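# Move the alphabetically-first lettered box into the door tote

## Task

Find the box in the office whose top shows the letter earliest in the alphabet. Place it, and only it, inside the tote near the door, with no part of it sticking out past the tote's rim. The robot must not fall over or finish leaning, or the task fails.

## Robot and tools

Robot: a Hello Robot Stretch 3. It has a two-wheeled base (0.33 m long, 0.34 m wide, rounded back) and a mast carrying a lift. A single arm sticks out sideways to the robot's right, and a wrist and gripper sit at its end. The base pivots about the point midway between its drive wheels, 0.05 m behind its front edge. It cannot slide sideways, so to shift the gripper forward or back you drive the base. With the arm pulled in and the wrist folded, a turn sweeps a circle of radius 0.28 m; an unfolded, level wrist reaches past that circle. Loose objects may occasionally get nudged by something else.

Frames: the base frame has its origin on the floor between the drive wheels, x forward, y left, z up, in metres. hand_pose is reported in this frame, at the point where the closed fingertips meet. With all wrist joints at zero, that hand frame's x points up, y points back along the arm toward the mast, and z toward the robot's rear. base_odometry is in the odometry frame, which is the base frame at the scene's start. It counts only wheel rotation, so slipping looks like travel. Heading runs -3.142 to 3.142 rad, positive leftward. If turned_by_wheels and turned_by_imu disagree by over 0.15 rad, believe turned_by_imu. base_tilt is in degrees (forward and right positive), with an offset of up to about 4.

Tool move runs one action. Every argument except cameras and blocking belongs to the action. An action holds base, joints, or both, optionally with speeds, pace or contact_limits; alternatively it holds only servos: "reboot", which re-enables servos that have shut off, each then holding its current position. base takes exactly one key. translate_m is a relative drive in metres from the current position, -3 to 3, forward positive. rotate_rad is a relative on-the-spot turn in radians, -6.4 to 6.4, left positive. A base command is measured from the last reported base position, or from wherever the base is if a move was still running. joints is one object keyed by joint name with absolute targets: lift_m 0 to 1.1 m; arm_m 0 to 0.52 m extension; wrist_yaw_rad -1.345 to 4.42 (0 along the arm, positive toward the front); wrist_pitch_rad -1.57 to 0.451 (0 level, negative tips the fingers down); wrist_roll_rad -2.911 to 2.918 (0 means fingers side by side, level); gripper_m -0.089 to 0.179 (larger is wider; the fingertip gap is 0.007 m less than the value nearly closed, 0.025 m less wide open); head_pan_rad -3.953 to 1.73 (0 forward, positive left, -1.57 looks along the arm); head_tilt_rad -1.53 to 0.419 (negative looks down). Done tolerances: ±0.004 for lift, arm and gripper; ±0.02 yaw and roll; ±0.05 pitch; ±0.1 head. Unknown keys make a call invalid; out-of-range values get it refused. All motions start together; an action is cut off at 14 s (time_out).

pace is "default" or "max". Top speeds default/max: translate 0.12/0.30 m/s, rotate 0.76/1.90 rad/s, lift 0.11/0.15 m/s, arm 0.14/0.40 m/s. The base is capped at 0.10 m/s and 0.63 rad/s unless lift_m is under 0.30, arm_m under 0.03 and wrist_yaw_rad over 2.54. speeds sets per-motion top speeds, keyed like joints plus translate_m and rotate_rad, up to the max pace.

contact_limits, given next to the matching command: arm_m, translate_m and rotate_rad take a motor_effort percent (1 to 100) at which the motion stops; lift_m takes {"down": n, "up": n}, 1 to 100, measured as extra push over free motion (defaults roughly 32-47 down, 21-36 up; below about 12 may trip in free air). Base moves have no contact stop unless you give one; then each wheel stops and goes slack on its own, which can rotate the robot.

blocking true (default) returns when everything is at rest; false returns within about 0.5 s while motion continues, and wait(0) reports it under "earlier move". A new move overrides only the targets it names. cameras picks images: head_camera, nav_camera, wrist_camera, or all; [] gives none.

Other tools: wait(seconds 0 to 10, cameras) returns state and images, early once motion ends. stop(cameras) brakes all running motions, which then read "stopped" and may keep pressing. zoom_image(camera, region [x0,y0,x1,y1] in pixels, top-left origin, at most 504 by 504) enlarges the latest image of that camera. finished_scene(scene, integer 1 to 3) ends the current scene; the goal must hold without the robot afterward.

Results: the move line reads done or the worst status. Statuses: moving, done, off_target (resting short of target, maybe still pushing), contact_stop (that joint goes slack), time_out, torque_fault (joint limp until reboot), stopped. An unrequested stop or a refused call prevents later calls in the same reply from running. on_its_own reports holds, slack joints and abnormal rest effort; "held at" is a target, not a reading. motor_effort is percent, positive toward higher values, peak in brackets; wrist pitch maxes near 45 and roll near 72. lidar_m: 12 distances in 30-degree sectors, first straight ahead, going counter-clockwise (4th left, 7th behind, 10th right), seen only at 0.17 m height; "-" means nothing seen or closer than 0.15 m; glass is invisible. wrist_depth_mm and head_depth_mm are 7x7 median depths from top-left (wrist 45-1000, head 280-4000). head_camera images arrive rotated (turn clockwise a quarter to view upright); nav_camera images need a quarter turn counterclockwise.

Cautions: before folding the wrist (yaw to 3.0) or unfolding it, place lift_m within 0.32-0.95, pitch at -0.4 and roll near 0; once folded, lift can go to 0.25. With yaw below -0.4, keep pitch at -0.5 or lower. Grip by sending gripper_m below the object's width; release with at least 0.05 above it. Readings never confirm a hold. Pushing something solid with the gripper higher than about 0.45 m, or driving while gripping or snagged, can tip the robot; if base_tilt leans, back off. Wrist and head have no contact stop and will overheat into torque_fault. Avoid drops, releasing moving objects, slams, hard hits and very hard pushes. The first scene is practice and may be skipped via finished_scene.

Each tool is called after "Request:" as name(argument=value, ...), one argument or row to a line, values as JSON.

## Session

Request:
move(
)

Scene clock: 0.00 s.
base_odometry: x=+0.000 y=+0.000 heading=+0.000
turned_by_wheels: +0.000
turned_by_imu: +0.000
base_tilt: forward=+1.0 right=-0.1
lidar_m: 0.80 1.67 1.61 1.34 1.00 0.97 1.01 1.40 1.53 1.06 0.79 0.77
head_depth_mm: 723 721 721 719 718 715 717 / 769 768 768 764 764 763 762 / 821 821 819 818 816 815 815 / 884 878 876 874 879 872 871 / 948 944 944 942 942 938 935 / 2044 2152 2141 2178 2210 2205 2170 / 1930 1918 1938 1945 1954 1974 1973
base_status: not commanded
joint_positions: lift_m=+0.444 arm_m=+0.002 wrist_yaw_rad=+3.097 wrist_pitch_rad=-0.467 wrist_roll_rad=+0.000 gripper_m=+0.037 head_pan_rad=+0.000 head_tilt_rad=-0.002
joint_status: not commanded
measured_speeds: all 0
motor_effort: left_wheel=-0.3 right_wheel=+1.7 lift_m=+27.5 arm_m=-9.1 wrist_yaw_rad=+0.9 wrist_pitch_rad=+2.5 wrist_roll_rad=+0.7 gripper_m=-0.2 head_pan_rad=+0.6 head_tilt_rad=+6.0
hand_pose: x=-0.0114 y=+0.0710 z=+0.4454 quat_wxyz=(+0.179, +0.691, +0.148, +0.684) (m; base frame)
wrist_depth_mm: - - 146 - - - - / - - 158 - - - - / - - 172 - - - - / - 920 190 - - - - / 809 785 204 798 813 819 789 / 676 667 128 638 654 695 687 / 581 593 283 580 571 592 588
pictures: head_camera (sideways), nav_camera (sideways), wrist_camera
Images, in order (width x height): head_camera 896x504, nav_camera 672x504, wrist_camera 644x364.

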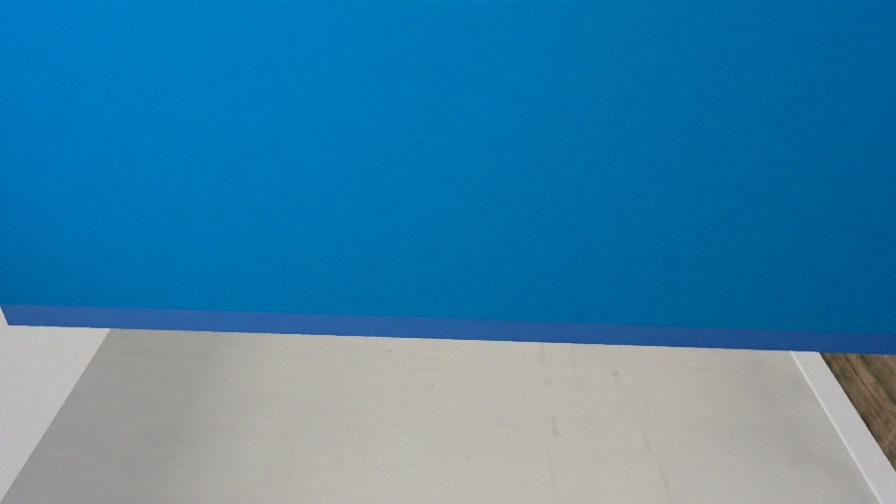

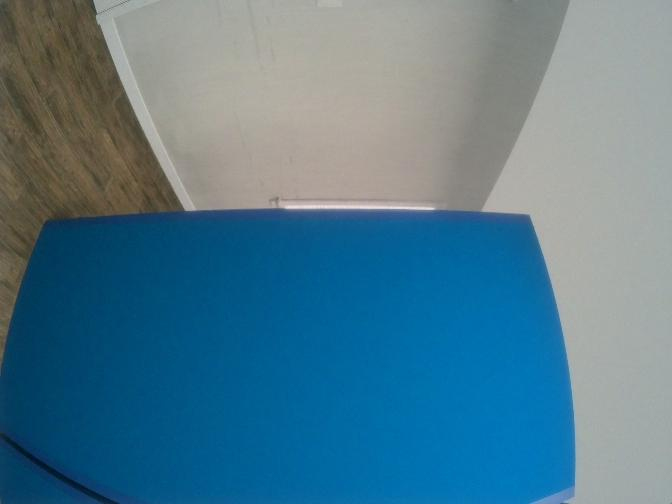

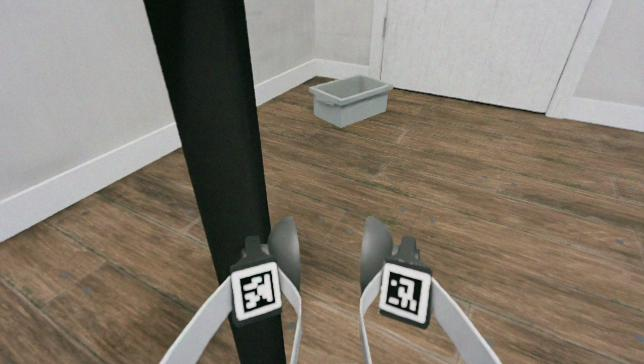

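Request:
move(
  joints={"head_pan_rad": 1.0, "head_tilt_rad": -0.3},
  cameras=["nav_camera", "head_camera"],
)

Request:
move(
  joints={"head_pan_rad": -0.8, "head_tilt_rad": -0.3},
  cameras=["nav_camera", "head_camera"],
)

Request:
move(
  joints={"head_pan_rad": -1.8, "head_tilt_rad": -0.3},
  cameras=["nav_camera", "head_camera"],
)

Request:
move(
  joints={"head_pan_rad": -2.8, "head_tilt_rad": -0.3},
  cameras=["nav_camera", "head_camera"],
)

Request:
move(
  joints={"head_pan_rad": -3.8, "head_tilt_rad": -0.3},
  cameras=["nav_camera", "head_camera"],
)

Scene clock: 7.03 s.
move: done
base_odometry: x=+0.000 y=+0.000 heading=+0.000
turned_by_wheels: +0.000
turned_by_imu: +0.001
base_tilt: forward=+1.0 right=-0.1
lidar_m: 0.80 1.68 1.61 1.34 1.00 0.97 1.01 1.40 1.53 1.06 0.79 0.77
head_depth_mm: 1383 1457 1529 1625 1729 1828 1586 / 1371 1446 1528 1630 1704 1832 1569 / 1376 1459 1548 1634 1741 1814 1574 / 1397 1476 1544 1633 1743 1843 1571 / 1394 1488 1550 1657 1767 1837 1572 / 1420 1483 1574 1667 1770 1847 1575 / 1418 1487 1549 1665 1765 1858 1518
base_status: not commanded
joint_positions: lift_m=+0.444 arm_m=+0.002 wrist_yaw_rad=+3.097 wrist_pitch_rad=-0.467 wrist_roll_rad=+0.000 gripper_m=+0.037 head_pan_rad=+1.021 head_tilt_rad=-0.298
joint_status: all done
measured_speeds: all 0
motor_effort: left_wheel=-0.4(0.6) right_wheel=+2.5(2.6) lift_m=+29.8(30.2) arm_m=-20.2(20.5) wrist_yaw_rad=+0.9(1.2) wrist_pitch_rad=+2.7(2.7) wrist_roll_rad=+0.8(0.9) gripper_m=+0.0(1.0) head_pan_rad=+0.4(5.1) head_tilt_rad=-0.6(5.2)
hand_pose: x=-0.0114 y=+0.0710 z=+0.4454 quat_wxyz=(+0.179, +0.691, +0.148, +0.684) (m; base frame)
wrist_depth_mm: - - 147 - - - - / - - 159 - - - - / - - 172 - - - - / - 940 190 - - - - / 804 785 205 799 787 807 810 / 678 677 128 636 663 682 683 / 585 605 283 582 576 585 586
pictures: head_camera (sideways), nav_camera (sideways)
Images, in order (width x height): head_camera 896x504, nav_camera 672x504.

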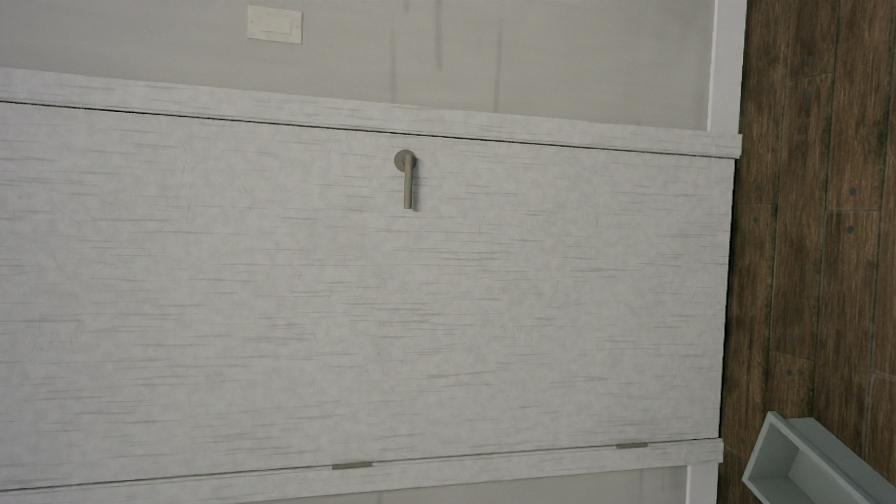

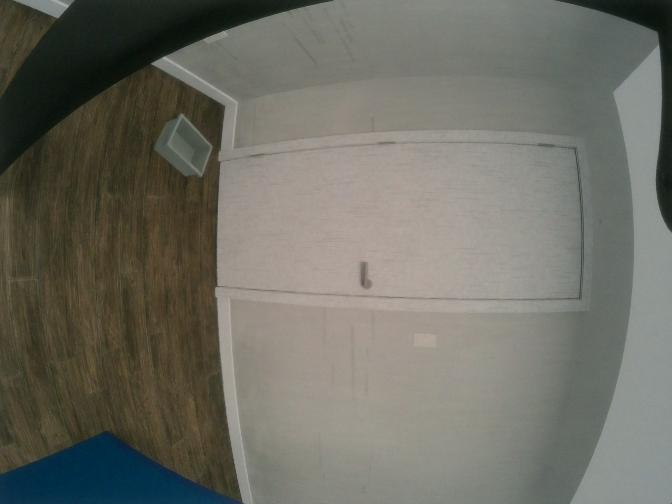

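Scene clock: 8.37 s.
move: done
base_odometry: x=+0.000 y=+0.000 heading=+0.000
turned_by_wheels: +0.000
turned_by_imu: +0.000
base_tilt: forward=+1.0 right=+0.0
lidar_m: 0.80 1.68 1.60 1.34 0.99 0.96 1.01 1.40 1.53 1.06 0.79 0.76
head_depth_mm: 698 735 781 833 892 956 1033 / 685 720 765 810 873 929 1004 / 676 710 755 799 851 910 979 / 655 688 727 773 823 875 944 / 640 675 712 755 804 853 917 / 628 661 699 738 786 834 890 / 617 645 681 719 765 809 867
base_status: not commanded
joint_positions: lift_m=+0.444 arm_m=+0.002 wrist_yaw_rad=+3.097 wrist_pitch_rad=-0.467 wrist_roll_rad=+0.000 gripper_m=+0.037 head_pan_rad=-0.828 head_tilt_rad=-0.299
joint_status: all done
measured_speeds: all 0
motor_effort: left_wheel=-0.6(0.6) right_wheel=+2.7(2.7) lift_m=+30.4(30.9) arm_m=-20.1(20.7) wrist_yaw_rad=+0.7(1.4) wrist_pitch_rad=+2.4(2.8) wrist_roll_rad=+0.8(1.1) gripper_m=+0.3(1.2) head_pan_rad=+0.1(5.7) head_tilt_rad=-2.0(3.2)
hand_pose: x=-0.0114 y=+0.0710 z=+0.4454 quat_wxyz=(+0.179, +0.691, +0.148, +0.684) (m; base frame)
wrist_depth_mm: - - 146 - - - - / - - 158 - - - - / - - 172 - - - - / - 922 189 - - - - / 798 795 204 793 804 805 805 / 677 670 128 641 658 685 670 / 593 616 280 588 575 584 588
pictures: head_camera (sideways), nav_camera (sideways)
Images, in order (width x height): head_camera 896x504, nav_camera 672x504.

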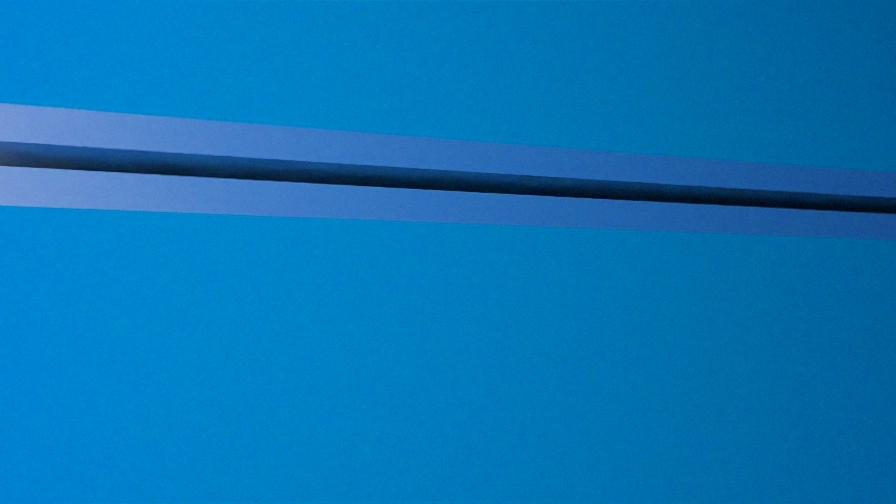

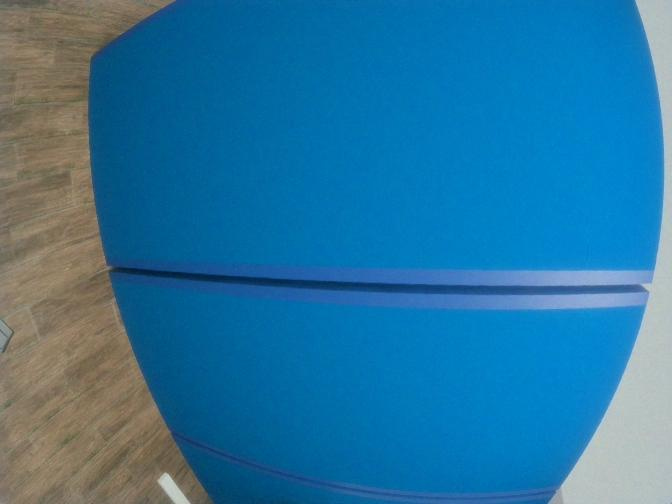

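Scene clock: 9.43 s.
move: done
base_odometry: x=+0.000 y=+0.000 heading=+0.000
turned_by_wheels: +0.000
turned_by_imu: +0.000
base_tilt: forward=+0.9 right=-0.1
lidar_m: 0.80 1.68 1.60 1.34 1.00 0.96 1.01 1.40 1.53 1.06 0.79 0.77
head_depth_mm: 1807 1910 1983 1624 2177 1872 1580 / 1856 1953 2041 1720 1876 1925 1594 / 1949 2038 2119 1779 2343 1943 1590 / 1907 2060 2121 1840 2272 1940 1573 / 1565 1635 1715 1726 1925 1904 1578 / 1289 1347 1398 1465 1538 1619 1559 / 1116 1142 1188 1230 1279 1335 1402
base_status: not commanded
joint_positions: lift_m=+0.444 arm_m=+0.002 wrist_yaw_rad=+3.097 wrist_pitch_rad=-0.467 wrist_roll_rad=+0.000 gripper_m=+0.037 head_pan_rad=-1.834 head_tilt_rad=-0.300
joint_status: all done
measured_speeds: all 0
motor_effort: left_wheel=-0.3(0.6) right_wheel=+1.6(2.8) lift_m=+30.3(30.8) arm_m=-20.4(20.8) wrist_yaw_rad=+0.7(1.2) wrist_pitch_rad=+2.4(2.7) wrist_roll_rad=+0.7(1.1) gripper_m=+0.2(1.0) head_pan_rad=+0.6(5.4) head_tilt_rad=-2.0(3.3)
hand_pose: x=-0.0114 y=+0.0710 z=+0.4454 quat_wxyz=(+0.179, +0.691, +0.148, +0.684) (m; base frame)
wrist_depth_mm: - - 147 - - - - / - - 158 - - - - / - - 173 - - - - / - 921 189 - - - - / 822 794 205 791 820 785 790 / 684 684 127 643 654 683 669 / 580 602 282 585 572 589 575
pictures: head_camera (sideways), nav_camera (sideways)
Images, in order (width x height): head_camera 896x504, nav_camera 672x504.

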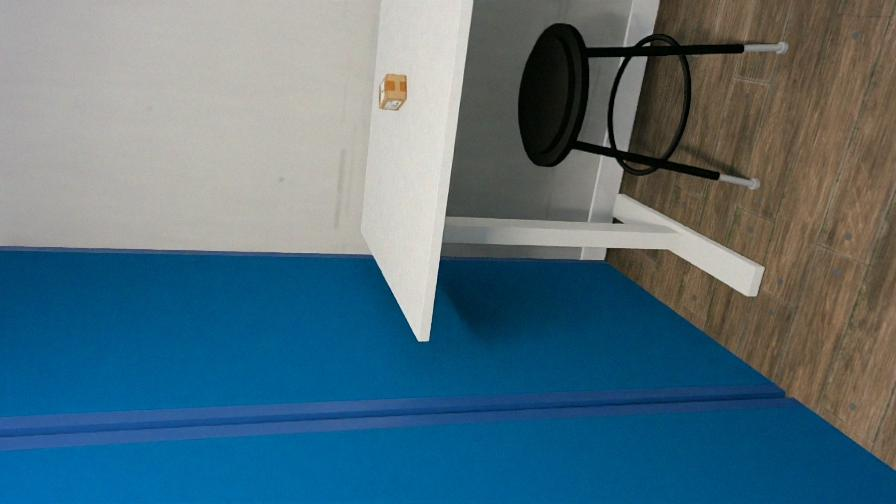

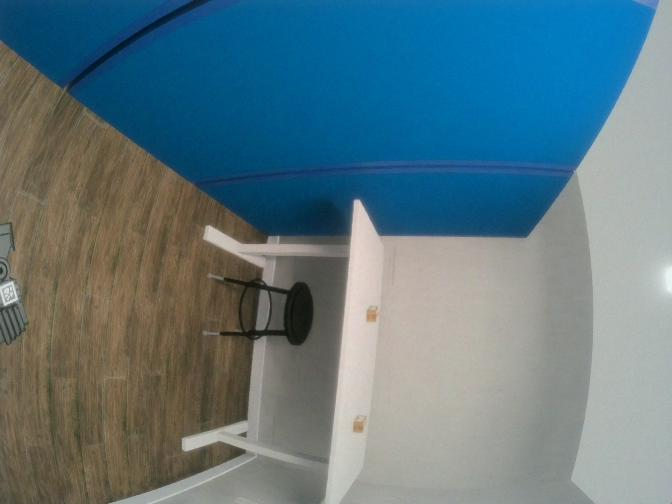

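Scene clock: 10.50 s.
move: done
base_odometry: x=+0.000 y=+0.000 heading=+0.000
turned_by_wheels: +0.000
turned_by_imu: +0.000
base_tilt: forward=+0.9 right=-0.2
lidar_m: 0.80 1.67 1.60 1.34 1.00 0.97 1.01 1.40 1.53 1.06 0.79 0.76
head_depth_mm: 1020 1053 1087 1131 1163 1215 1268 / 1122 1159 1194 1252 1311 1366 1429 / 1237 1290 1345 1407 1488 1560 1537 / 1399 1452 1517 1596 1701 1771 1565 / 1568 1665 1762 1876 1993 1933 1577 / 1831 1967 2062 2114 2346 1919 1565 / 1949 2038 2124 1806 2280 1946 1559
base_status: not commanded
joint_positions: lift_m=+0.444 arm_m=+0.002 wrist_yaw_rad=+3.097 wrist_pitch_rad=-0.467 wrist_roll_rad=+0.000 gripper_m=+0.037 head_pan_rad=-2.836 head_tilt_rad=-0.300
joint_status: all done
measured_speeds: all 0
motor_effort: left_wheel=-0.3(0.6) right_wheel=+2.6(2.7) lift_m=+30.3(30.7) arm_m=-20.6(20.7) wrist_yaw_rad=+0.7(1.2) wrist_pitch_rad=+2.5(2.7) wrist_roll_rad=+0.8(1.1) gripper_m=+0.0(1.2) head_pan_rad=+1.6(5.5) head_tilt_rad=-1.2(4.2)
hand_pose: x=-0.0114 y=+0.0710 z=+0.4454 quat_wxyz=(+0.179, +0.691, +0.148, +0.684) (m; base frame)
wrist_depth_mm: - - 147 - - - - / - - 158 - - - - / - - 173 - - - - / - 925 189 - - - - / 798 783 205 803 798 802 816 / 684 690 127 628 656 677 678 / 591 597 280 593 572 590 589
pictures: head_camera (sideways), nav_camera (sideways)
Images, in order (width x height): head_camera 896x504, nav_camera 672x504.

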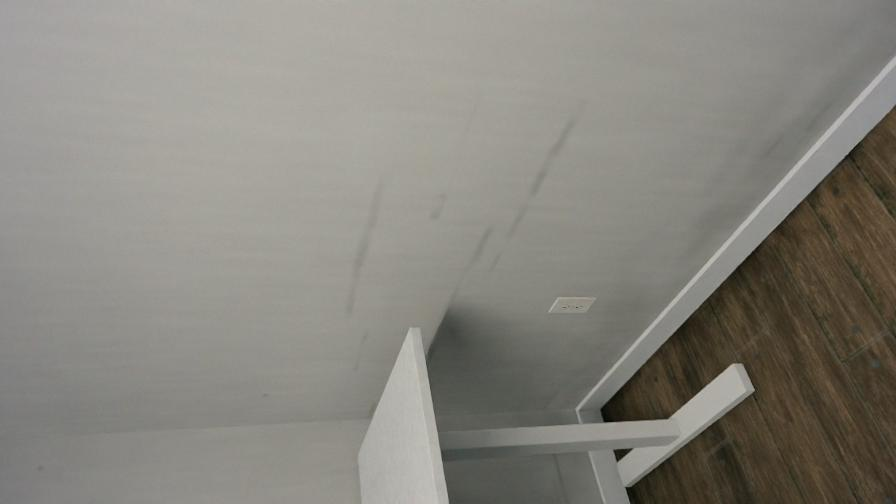

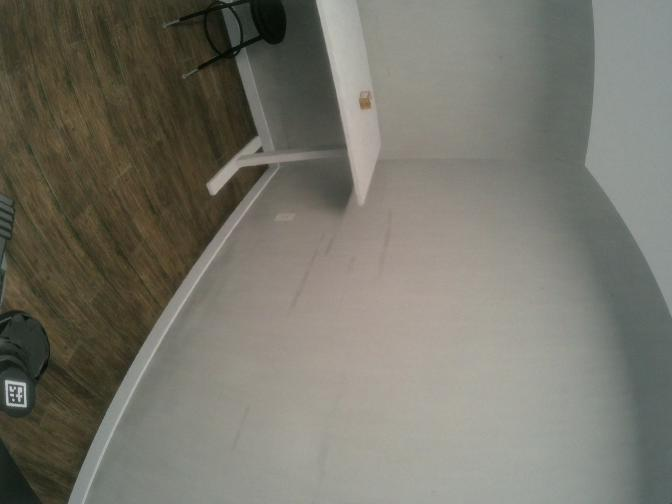

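Scene clock: 11.57 s.
move: done
base_odometry: x=+0.000 y=+0.000 heading=+0.000
turned_by_wheels: +0.000
turned_by_imu: +0.000
base_tilt: forward=+0.8 right=-0.1
lidar_m: 0.80 1.67 1.60 1.34 1.00 0.97 1.01 1.40 1.53 1.06 0.79 0.76
head_depth_mm: 833 901 946 1000 1071 - - / 823 890 939 1002 1068 1133 1216 / 817 885 934 989 1050 1122 1203 / 814 874 923 981 1040 1116 1189 / 823 868 914 970 1035 1103 1180 / 821 861 911 963 1021 1089 1170 / 806 849 900 953 1012 1083 1155
base_status: not commanded
joint_positions: lift_m=+0.444 arm_m=+0.002 wrist_yaw_rad=+3.097 wrist_pitch_rad=-0.467 wrist_roll_rad=+0.000 gripper_m=+0.037 head_pan_rad=-3.837 head_tilt_rad=-0.300
joint_status: all done
measured_speeds: all 0
motor_effort: left_wheel=-0.4(0.6) right_wheel=+2.5(2.7) lift_m=+30.3(30.8) arm_m=-20.2(20.5) wrist_yaw_rad=+0.6(1.1) wrist_pitch_rad=+2.6(2.8) wrist_roll_rad=+0.8(1.1) gripper_m=+0.1(1.4) head_pan_rad=-0.1(5.1) head_tilt_rad=-1.3(3.1)
hand_pose: x=-0.0114 y=+0.0710 z=+0.4454 quat_wxyz=(+0.179, +0.691, +0.148, +0.684) (m; base frame)
wrist_depth_mm: - - 147 - - - - / - - 158 - - - - / - - 172 - - - - / - 950 190 - - - - / 803 790 204 807 815 805 803 / 670 675 127 648 663 671 673 / 580 601 284 590 569 586 582
pictures: head_camera (sideways), nav_camera (sideways)
Images, in order (width x height): head_camera 896x504, nav_camera 672x504.

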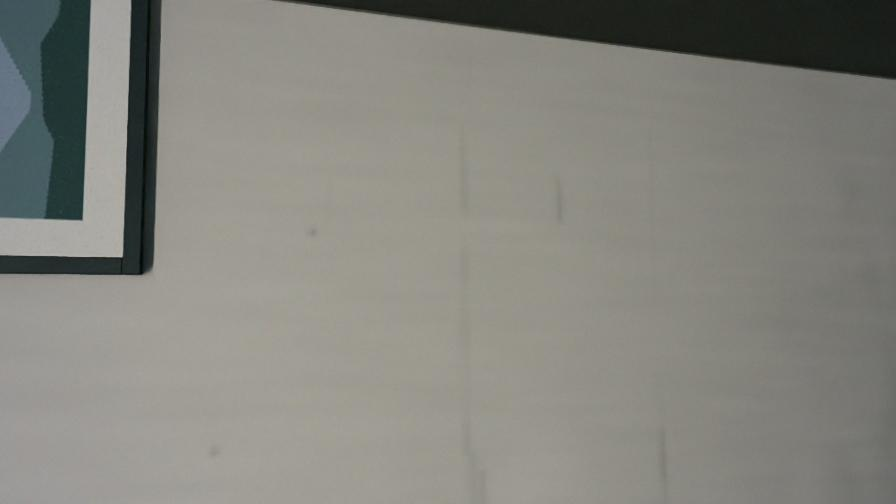

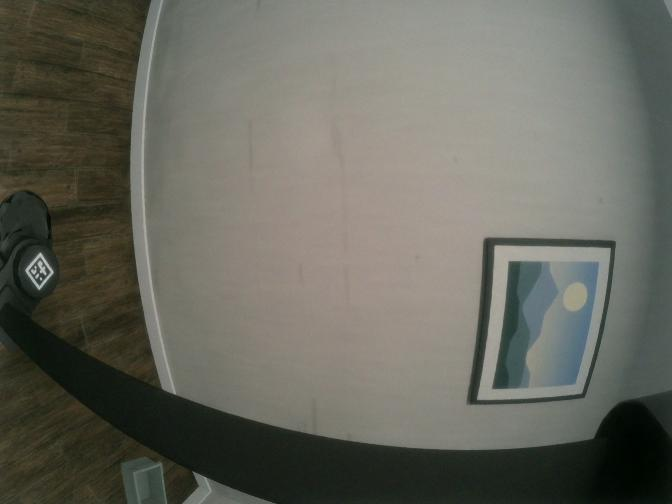

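Request:
move(
  joints={"head_pan_rad": -2.05, "head_tilt_rad": -0.35},
  cameras=["head_camera"],
)

Request:
zoom_image(
  camera="head_camera",
  region=[330, 0, 500, 504],
)

Scene clock: 24.90 s.
move: done
base_odometry: x=+0.000 y=+0.000 heading=+0.000
turned_by_wheels: +0.000
turned_by_imu: +0.001
base_tilt: forward=+0.7 right=-0.3
lidar_m: 0.80 1.68 1.60 1.34 1.00 0.96 1.01 1.40 1.54 1.06 0.79 0.76
head_depth_mm: 1780 1880 1969 2142 2290 1910 1508 / 1823 1931 2007 2174 2285 1894 1502 / 1861 1972 2017 1868 2275 1869 1507 / 1883 1982 2037 1843 2269 1830 1504 / 1901 2040 2094 2259 2212 1859 1513 / 1880 1962 1928 2108 2199 1859 1488 / 1522 1544 1604 1645 1712 1736 1493
base_status: not commanded
joint_positions: lift_m=+0.444 arm_m=+0.002 wrist_yaw_rad=+3.097 wrist_pitch_rad=-0.467 wrist_roll_rad=+0.000 gripper_m=+0.037 head_pan_rad=-2.012 head_tilt_rad=-0.351
joint_status: all done
measured_speeds: all 0
motor_effort: left_wheel=-0.3(0.6) right_wheel=+2.4(2.7) lift_m=+30.2(30.6) arm_m=-19.6(20.3) wrist_yaw_rad=+0.6(1.5) wrist_pitch_rad=+2.5(2.9) wrist_roll_rad=+0.8(1.1) gripper_m=-0.4(1.0) head_pan_rad=-1.2(4.4) head_tilt_rad=-1.3(3.4)
hand_pose: x=-0.0114 y=+0.0710 z=+0.4454 quat_wxyz=(+0.179, +0.691, +0.148, +0.684) (m; base frame)
wrist_depth_mm: - - 146 - - - - / - - 158 - - - - / - - 172 - - - - / - 953 189 - - - - / 797 808 204 804 790 808 785 / 684 674 128 633 676 678 671 / 575 612 282 586 576 585 588
pictures: head_camera (sideways)
Images, in order (width x height): head_camera 896x504.

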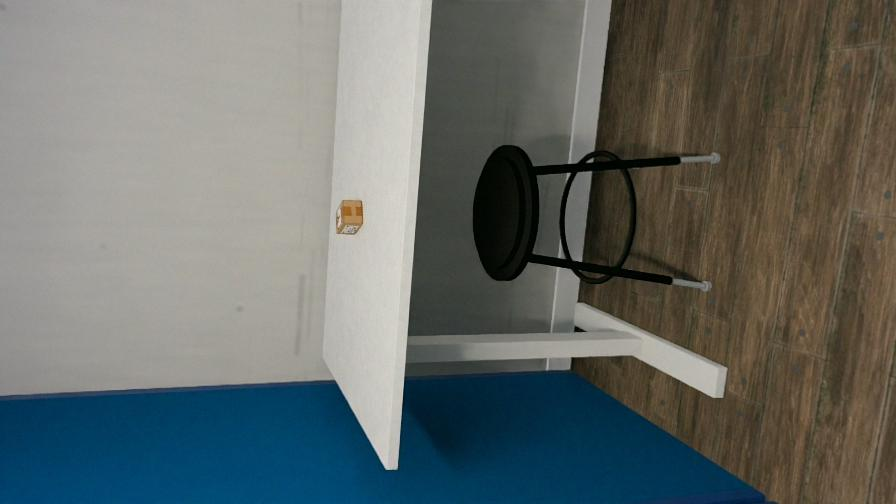

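Scaled by 1.000.

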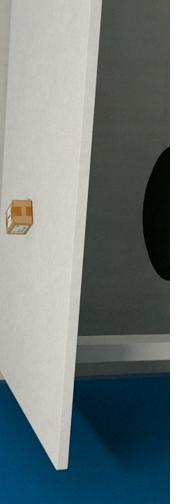

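Request:
zoom_image(
  camera="head_camera",
  region=[320, 180, 380, 250],
)

Scaled by 7.200 from the camera's 896x504 image, which has a finer 1280x720 frame.

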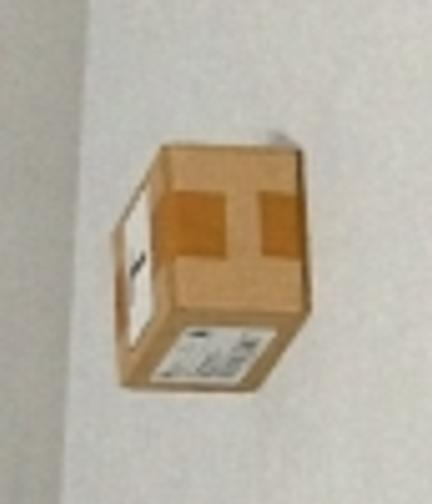

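Request:
move(
  base={"rotate_rad": 0.785},
  joints={"lift_m": 0.29, "head_pan_rad": -0.8, "head_tilt_rad": -0.35},
  cameras=[],
)

Request:
move(
  base={"translate_m": 0.9},
  pace="max",
  cameras=["nav_camera", "head_camera"],
)

Scene clock: 56.10 s.
move: done
base_odometry: x=+0.000 y=+0.000 heading=+0.784
turned_by_wheels: +0.784
turned_by_imu: +0.782
base_tilt: forward=+0.9 right=+0.0
lidar_m: 1.60 1.61 1.11 0.97 0.97 1.13 1.82 1.50 0.88 0.76 0.77 0.90
head_depth_mm: 654 688 720 757 802 852 906 / 689 724 763 807 859 916 977 / 731 771 814 865 926 989 1059 / 776 820 869 930 994 1078 1171 / 829 879 937 1022 1101 1195 1303 / 2001 2060 2167 2289 2362 1829 1498 / 1776 1851 1972 2058 2141 1821 1499
base_status: done
joint_positions: lift_m=+0.290 arm_m=+0.002 wrist_yaw_rad=+3.097 wrist_pitch_rad=-0.468 wrist_roll_rad=+0.000 gripper_m=+0.037 head_pan_rad=-0.789 head_tilt_rad=-0.351
joint_status: all done
measured_speeds: all 0
motor_effort: left_wheel=-10.6(15.7) right_wheel=+10.7(13.6) lift_m=+20.8(27.6) arm_m=-19.8(20.8) wrist_yaw_rad=+0.8(1.3) wrist_pitch_rad=+2.5(2.8) wrist_roll_rad=+0.7(1.1) gripper_m=-0.3(1.2) head_pan_rad=-3.3(4.5) head_tilt_rad=-1.0(3.7)
hand_pose: x=-0.0114 y=+0.0709 z=+0.2916 quat_wxyz=(+0.180, +0.691, +0.149, +0.684) (m; base frame)
wrist_depth_mm: - - 143 - - - - / - - 157 - - - - / 827 844 173 923 939 929 925 / 728 720 189 715 724 723 725 / 589 593 205 591 585 591 584 / 495 496 128 294 484 494 501 / 423 275 261 269 278 429 429
pictures: none
No camera images: "cameras" was empty.

Scene clock: 60.43 s.
move: done
base_odometry: x=+0.637 y=+0.636 heading=+0.785
turned_by_wheels: +0.000
turned_by_imu: +0.000
base_tilt: forward=+0.8 right=-0.1
lidar_m: 0.73 0.73 0.86 1.18 1.19 1.38 2.41 1.08 0.63 0.58 1.49 0.87
head_depth_mm: 1965 2188 2449 2909 2484 1884 1512 / 1602 1748 1908 2152 2269 1881 1501 / 1350 1445 1585 1712 1894 1866 1500 / 1158 1243 1336 1420 1560 1668 1480 / 1025 1081 1139 1222 1318 1416 1437 / 915 963 1008 1070 1131 1210 1300 / 824 863 902 951 1001 1060 1123
base_status: done
joint_positions: lift_m=+0.290 arm_m=+0.002 wrist_yaw_rad=+3.097 wrist_pitch_rad=-0.468 wrist_roll_rad=+0.000 gripper_m=+0.037 head_pan_rad=-0.800 head_tilt_rad=-0.351
joint_status: not commanded
measured_speeds: all 0
motor_effort: left_wheel=+6.2(12.1) right_wheel=+0.9(20.2) lift_m=+29.3(30.2) arm_m=-18.4(20.2) wrist_yaw_rad=+0.8(1.5) wrist_pitch_rad=+2.9(3.0) wrist_roll_rad=+0.7(1.0) gripper_m=+0.0(1.5) head_pan_rad=-3.7(4.5) head_tilt_rad=+1.6(1.7)
hand_pose: x=-0.0114 y=+0.0709 z=+0.2916 quat_wxyz=(+0.180, +0.691, +0.149, +0.684) (m; base frame)
wrist_depth_mm: - 142 146 - - 921 - / - - 158 - - - - / 942 893 172 861 864 848 - / 720 731 190 750 719 721 689 / 580 586 205 597 582 589 584 / 499 505 128 292 484 501 505 / 418 276 264 271 279 432 430
pictures: head_camera (sideways), nav_camera (sideways)
Images, in order (width x height): head_camera 896x504, nav_camera 672x504.

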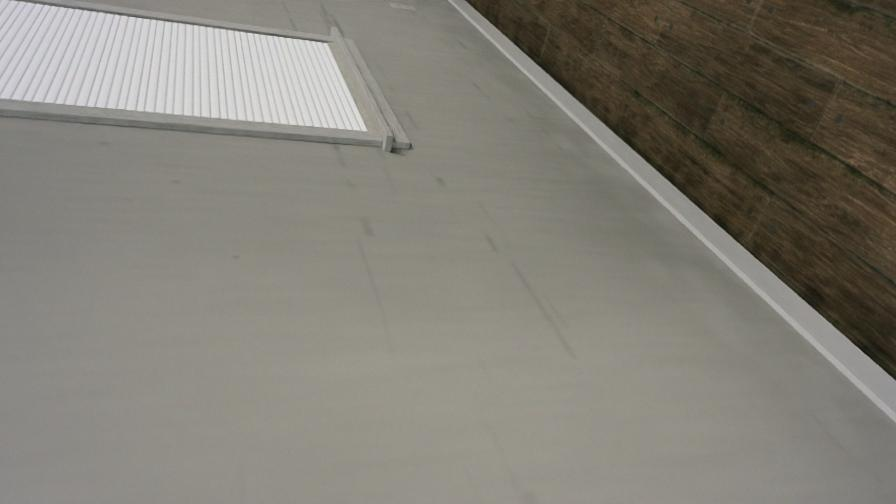

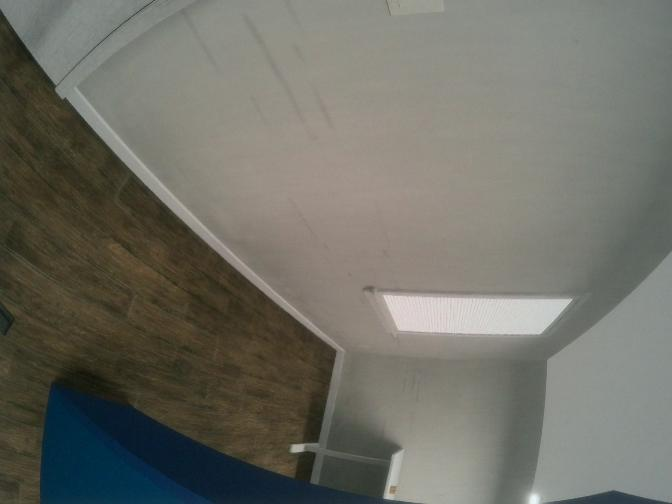

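Request:
move(
  joints={"head_pan_rad": -1.5, "head_tilt_rad": -0.35},
  cameras=["nav_camera", "head_camera"],
)

Scene clock: 64.30 s.
move: done
base_odometry: x=+0.637 y=+0.636 heading=+0.785
turned_by_wheels: +0.000
turned_by_imu: +0.001
base_tilt: forward=+1.0 right=+0.0
lidar_m: 0.73 0.73 0.86 1.19 1.18 1.39 2.40 1.07 0.63 0.59 1.49 0.87
head_depth_mm: 467 491 526 564 608 662 725 / 566 573 579 588 618 657 711 / 804 818 834 850 864 885 908 / 3099 3351 3549 3659 2488 1886 1461 / 3097 3311 3509 3691 2489 1869 1495 / 3089 3233 3462 3612 2445 1863 1489 / 3037 3222 3433 3441 2420 1842 1489
base_status: not commanded
joint_positions: lift_m=+0.290 arm_m=+0.002 wrist_yaw_rad=+3.097 wrist_pitch_rad=-0.468 wrist_roll_rad=+0.000 gripper_m=+0.037 head_pan_rad=-1.518 head_tilt_rad=-0.351
joint_status: all done
measured_speeds: all 0
motor_effort: left_wheel=+6.2(6.4) right_wheel=+0.5(0.9) lift_m=+25.9(27.2) arm_m=-17.0(17.6) wrist_yaw_rad=+1.0(1.2) wrist_pitch_rad=+2.5(2.9) wrist_roll_rad=+0.9(1.1) gripper_m=-0.5(1.1) head_pan_rad=-0.9(4.6) head_tilt_rad=+1.7(4.5)
hand_pose: x=-0.0114 y=+0.0709 z=+0.2916 quat_wxyz=(+0.180, +0.691, +0.149, +0.684) (m; base frame)
wrist_depth_mm: - 143 146 - - 900 - / - - 158 - - - - / 921 864 173 878 862 882 - / 717 721 189 718 717 713 685 / 588 595 204 589 590 593 591 / 498 497 127 293 490 500 495 / 421 276 263 270 278 433 434
pictures: head_camera (sideways), nav_camera (sideways)
Images, in order (width x height): head_camera 896x504, nav_camera 672x504.

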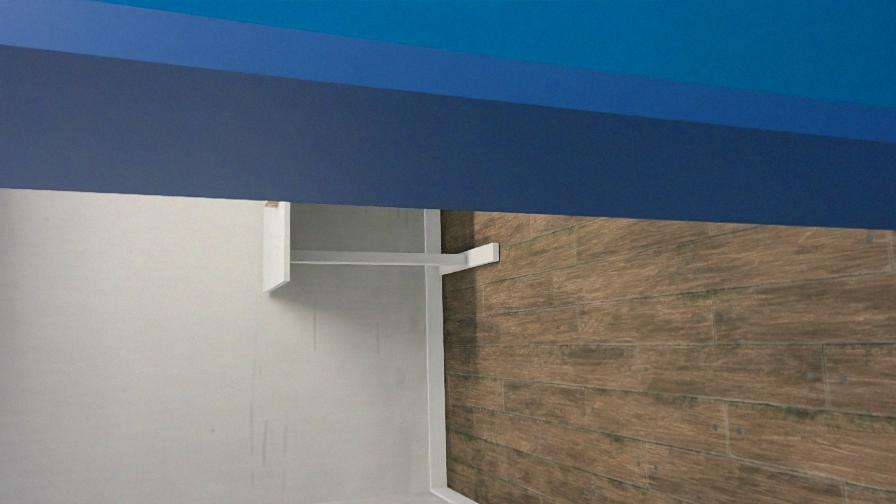

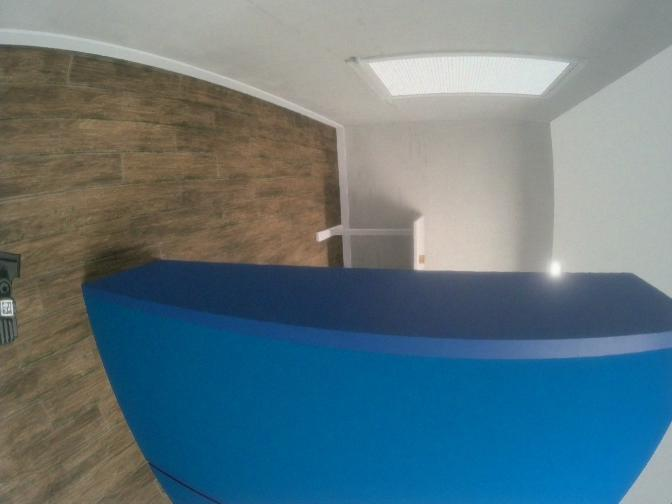

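Request:
move(
  base={"rotate_rad": -1.25},
  joints={"head_pan_rad": -0.7, "head_tilt_rad": -0.35},
  cameras=["nav_camera"],
)

Request:
move(
  base={"translate_m": 1.1},
  pace="max",
  cameras=["nav_camera", "head_camera"],
)

Scene clock: 76.50 s.
move: done
base_odometry: x=+0.637 y=+0.636 heading=-0.465
turned_by_wheels: -1.249
turned_by_imu: -1.245
base_tilt: forward=+0.8 right=-0.2
lidar_m: 2.25 1.00 0.77 0.73 0.79 1.18 1.19 1.26 1.85 1.62 0.72 0.58
head_depth_mm: 624 674 728 794 875 972 1095 / 586 625 674 733 801 886 976 / 551 588 631 678 742 804 885 / 520 555 592 636 685 744 809 / 493 522 555 594 637 687 744 / 469 497 536 575 623 686 775 / 540 601 675 773 885 1052 1376
base_status: done
joint_positions: lift_m=+0.290 arm_m=+0.002 wrist_yaw_rad=+3.097 wrist_pitch_rad=-0.468 wrist_roll_rad=+0.000 gripper_m=+0.037 head_pan_rad=-0.695 head_tilt_rad=-0.351
joint_status: all done
measured_speeds: all 0
motor_effort: left_wheel=+10.8(15.3) right_wheel=-10.4(13.6) lift_m=+21.6(24.0) arm_m=-20.3(20.5) wrist_yaw_rad=+0.6(1.4) wrist_pitch_rad=+2.7(3.0) wrist_roll_rad=+0.9(1.1) gripper_m=+0.1(1.2) head_pan_rad=-3.1(6.3) head_tilt_rad=+2.9(5.1)
hand_pose: x=-0.0114 y=+0.0709 z=+0.2916 quat_wxyz=(+0.180, +0.691, +0.149, +0.684) (m; base frame)
wrist_depth_mm: - - 143 696 - - - / 790 - 155 754 - - - / 831 820 171 825 - - - / 724 723 190 722 725 715 729 / 587 593 205 587 581 592 591 / 498 503 127 293 483 495 497 / 414 276 262 269 278 430 435
pictures: nav_camera (sideways)
Images, in order (width x height): nav_camera 672x504.

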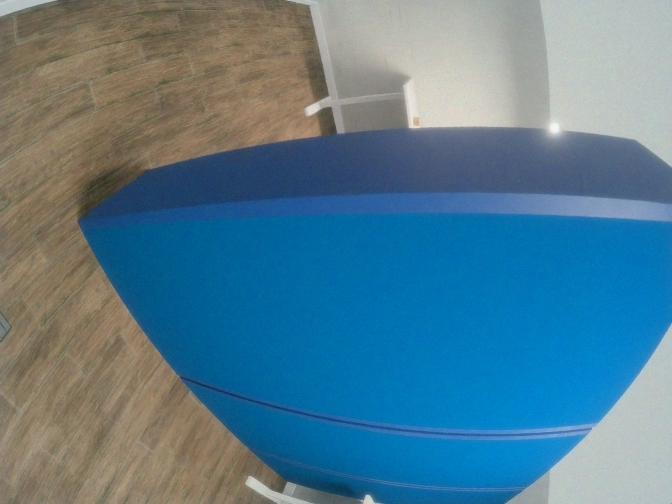

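Scene clock: 81.53 s.
move: done
base_odometry: x=+1.620 y=+0.143 heading=-0.465
turned_by_wheels: +0.000
turned_by_imu: +0.000
base_tilt: forward=+1.0 right=-0.1
lidar_m: 1.98 0.88 0.68 0.67 0.71 1.04 2.27 0.38 0.31 1.17 2.66 2.09
head_depth_mm: 3044 3264 3566 3677 2499 1887 1509 / 2875 3020 3278 3536 2516 1875 1499 / 2642 2882 2807 3126 2496 1886 1513 / 2543 2697 2780 3115 2474 1851 1498 / 2401 2539 2613 2890 2466 1861 1503 / 2274 2394 2470 2745 2453 1865 1489 / 2187 2274 2202 2507 2315 1862 1488
base_status: done
joint_positions: lift_m=+0.290 arm_m=+0.002 wrist_yaw_rad=+3.097 wrist_pitch_rad=-0.468 wrist_roll_rad=+0.000 gripper_m=+0.037 head_pan_rad=-0.700 head_tilt_rad=-0.349
joint_status: not commanded
measured_speeds: all 0
motor_effort: left_wheel=+7.3(17.7) right_wheel=+0.7(12.2) lift_m=+22.7(23.1) arm_m=-18.9(20.6) wrist_yaw_rad=+0.4(1.4) wrist_pitch_rad=+2.7(3.0) wrist_roll_rad=+0.7(1.1) gripper_m=+0.3(1.3) head_pan_rad=-2.4(4.8) head_tilt_rad=+3.5(4.8)
hand_pose: x=-0.0114 y=+0.0709 z=+0.2916 quat_wxyz=(+0.180, +0.691, +0.149, +0.684) (m; base frame)
wrist_depth_mm: - - 143 - - - - / - - 155 - - - - / - - 172 - - - - / 721 722 191 714 715 726 720 / 585 589 205 589 591 587 589 / 497 497 128 293 486 494 496 / 419 277 261 270 280 428 432
pictures: head_camera (sideways), nav_camera (sideways)
Images, in order (width x height): head_camera 896x504, nav_camera 672x504.

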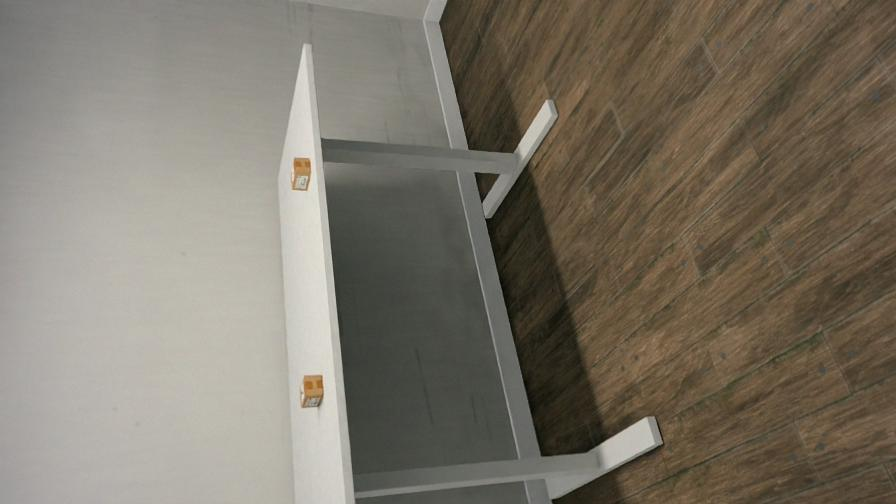

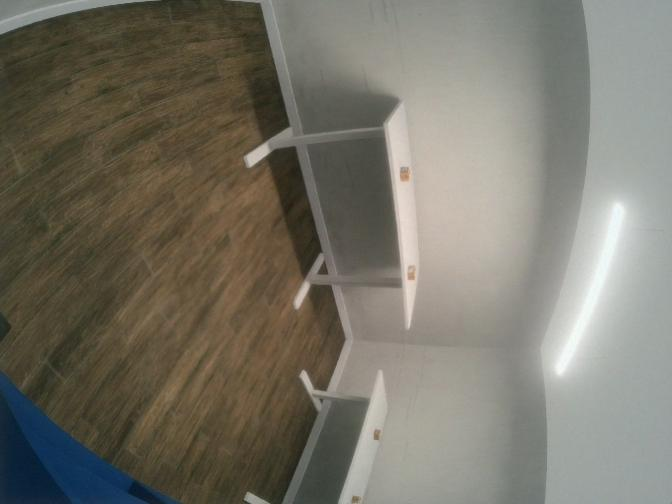

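Request:
move(
  joints={"head_pan_rad": -1.3, "head_tilt_rad": -0.35},
  cameras=["nav_camera", "head_camera"],
)

Request:
move(
  joints={"head_pan_rad": 0.5, "head_tilt_rad": -0.35},
  cameras=["nav_camera"],
)

Scene clock: 84.73 s.
move: done
base_odometry: x=+1.620 y=+0.143 heading=-0.465
turned_by_wheels: +0.000
turned_by_imu: +0.000
base_tilt: forward=+0.9 right=-0.1
lidar_m: 1.99 0.88 0.68 0.67 0.71 1.04 2.27 0.39 0.31 1.17 2.65 2.08
head_depth_mm: 2620 2760 2898 3076 2521 1897 1520 / 2743 2863 2975 3217 2513 1875 1516 / 2841 2962 3031 3312 2439 1876 1510 / 2873 3178 3260 3474 2481 1861 1499 / 3053 3254 3359 3439 2468 1863 1505 / 3194 3337 3675 3651 2455 1853 1490 / 3254 3448 3629 3609 2427 1845 1498
base_status: not commanded
joint_positions: lift_m=+0.290 arm_m=+0.002 wrist_yaw_rad=+3.097 wrist_pitch_rad=-0.468 wrist_roll_rad=+0.000 gripper_m=+0.037 head_pan_rad=-1.315 head_tilt_rad=-0.349
joint_status: all done
measured_speeds: all 0
motor_effort: left_wheel=+7.2(7.7) right_wheel=+0.5(0.9) lift_m=+24.1(24.4) arm_m=-18.1(18.5) wrist_yaw_rad=+0.7(1.3) wrist_pitch_rad=+2.5(2.8) wrist_roll_rad=+0.7(1.1) gripper_m=-0.1(0.8) head_pan_rad=-1.6(4.6) head_tilt_rad=+1.8(5.2)
hand_pose: x=-0.0114 y=+0.0709 z=+0.2916 quat_wxyz=(+0.180, +0.691, +0.149, +0.684) (m; base frame)
wrist_depth_mm: - - 142 - - - - / - - 156 - - - - / - - 171 - - - - / 716 726 190 702 724 720 717 / 594 592 206 590 592 592 597 / 503 496 128 294 478 498 498 / 419 278 264 269 278 433 429
pictures: head_camera (sideways), nav_camera (sideways)
Images, in order (width x height): head_camera 896x504, nav_camera 672x504.

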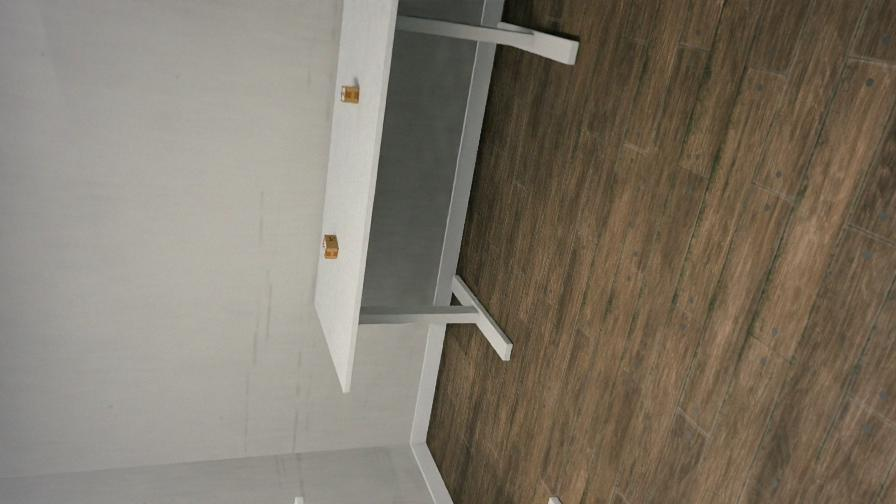

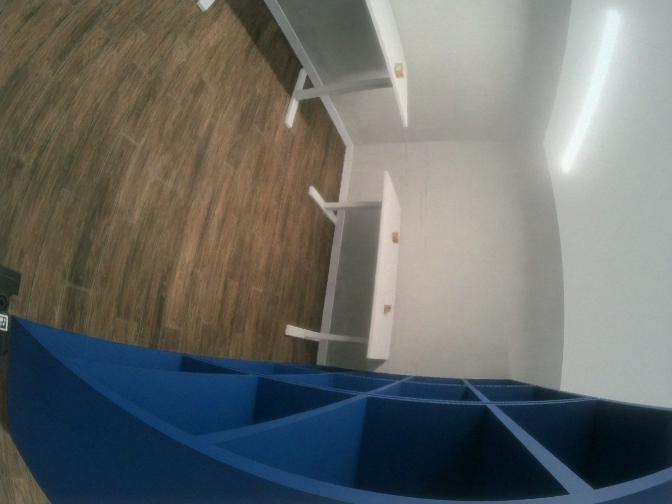

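Scene clock: 86.07 s.
move: done
base_odometry: x=+1.620 y=+0.143 heading=-0.465
turned_by_wheels: +0.000
turned_by_imu: +0.000
base_tilt: forward=+1.2 right=-0.1
lidar_m: 1.98 0.88 0.68 0.67 0.71 1.04 2.27 0.38 0.31 1.17 2.65 2.08
head_depth_mm: 1377 1498 1707 1913 2171 1885 1516 / 1165 1257 1392 1505 1735 1818 1525 / 1014 1090 1179 1261 1410 1579 1501 / 901 959 1020 1104 1200 1306 1396 / 810 853 908 971 1022 1118 1213 / 725 764 810 856 907 983 1059 / 678 708 742 785 825 878 936
base_status: not commanded
joint_positions: lift_m=+0.290 arm_m=+0.002 wrist_yaw_rad=+3.097 wrist_pitch_rad=-0.468 wrist_roll_rad=+0.000 gripper_m=+0.037 head_pan_rad=+0.530 head_tilt_rad=-0.349
joint_status: all done
measured_speeds: all 0
motor_effort: left_wheel=+7.4(7.6) right_wheel=+0.5(0.9) lift_m=+24.8(24.8) arm_m=-17.5(18.1) wrist_yaw_rad=+1.1(1.3) wrist_pitch_rad=+2.8(3.0) wrist_roll_rad=+0.8(1.2) gripper_m=+0.0(1.1) head_pan_rad=+0.3(5.3) head_tilt_rad=+2.1(4.5)
hand_pose: x=-0.0114 y=+0.0709 z=+0.2916 quat_wxyz=(+0.180, +0.691, +0.149, +0.684) (m; base frame)
wrist_depth_mm: - - 143 - - - - / - - 156 - - - - / - - 171 - - - - / 715 709 189 733 717 713 714 / 589 596 204 595 592 593 602 / 496 503 128 295 489 496 501 / 415 279 263 270 277 432 432
pictures: nav_camera (sideways)
Images, in order (width x height): nav_camera 672x504.

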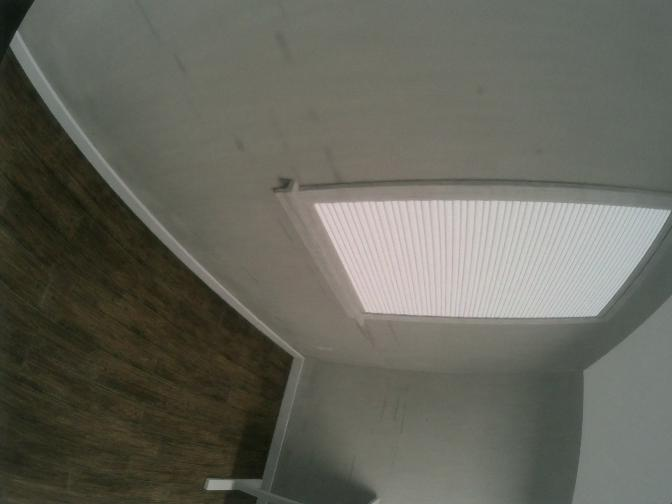

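Request:
move(
  joints={"head_pan_rad": -1.9, "head_tilt_rad": -0.35},
  cameras=["nav_camera", "head_camera"],
)

Request:
zoom_image(
  camera="head_camera",
  region=[200, 300, 500, 504],
)

Scene clock: 92.67 s.
move: done
base_odometry: x=+1.620 y=+0.143 heading=-0.465
turned_by_wheels: +0.000
turned_by_imu: +0.001
base_tilt: forward=+1.0 right=+0.0
lidar_m: 1.98 0.88 0.68 0.67 0.71 1.04 2.27 0.38 0.31 1.17 2.65 2.09
head_depth_mm: - - 284 299 324 353 388 / - - - 291 314 342 374 / - - - 286 306 332 362 / 664 1085 1142 780 548 434 401 / 677 1055 1135 954 1258 1148 968 / 1810 1952 2890 3046 2340 1864 1498 / 2620 2758 2842 3068 2468 1860 1485
base_status: not commanded
joint_positions: lift_m=+0.290 arm_m=+0.002 wrist_yaw_rad=+3.097 wrist_pitch_rad=-0.468 wrist_roll_rad=+0.000 gripper_m=+0.037 head_pan_rad=-1.948 head_tilt_rad=-0.349
joint_status: all done
measured_speeds: all 0
motor_effort: left_wheel=+7.6(7.6) right_wheel=+0.7(1.0) lift_m=+26.4(27.0) arm_m=-16.5(16.9) wrist_yaw_rad=+0.6(1.2) wrist_pitch_rad=+2.9(3.0) wrist_roll_rad=+1.0(1.0) gripper_m=-0.4(1.3) head_pan_rad=+2.6(4.5) head_tilt_rad=+1.2(3.8)
hand_pose: x=-0.0114 y=+0.0709 z=+0.2916 quat_wxyz=(+0.180, +0.691, +0.149, +0.684) (m; base frame)
wrist_depth_mm: - - 143 - - - - / - - 155 - - - - / - - 171 - - - - / 717 732 190 720 723 727 719 / 589 584 203 599 589 588 590 / 493 501 128 293 490 498 497 / 416 278 262 268 277 432 435
pictures: head_camera (sideways), nav_camera (sideways)
Images, in order (width x height): head_camera 896x504, nav_camera 672x504.

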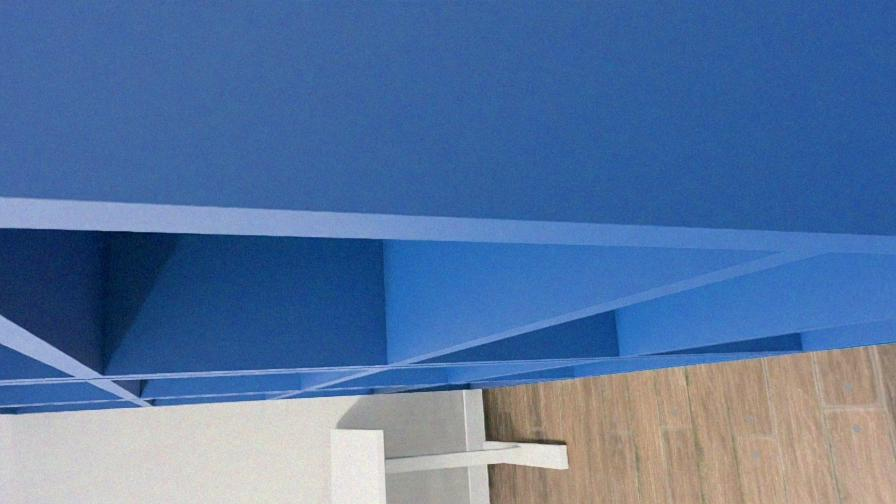

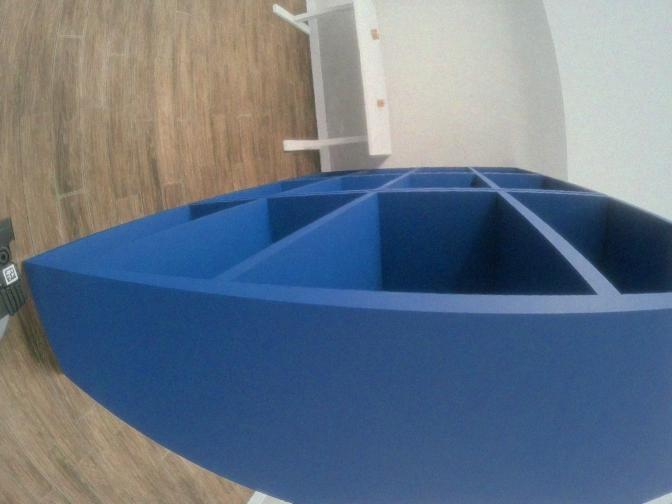

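Scaled by 1.680 from the camera's 896x504 image, which has a finer 1280x720 frame.

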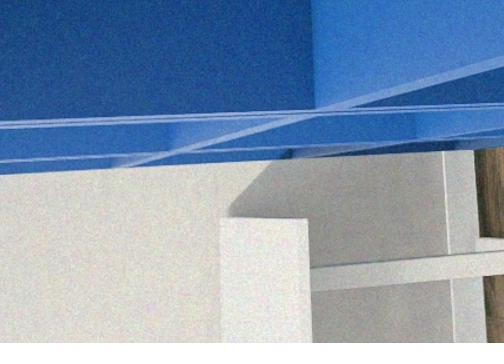

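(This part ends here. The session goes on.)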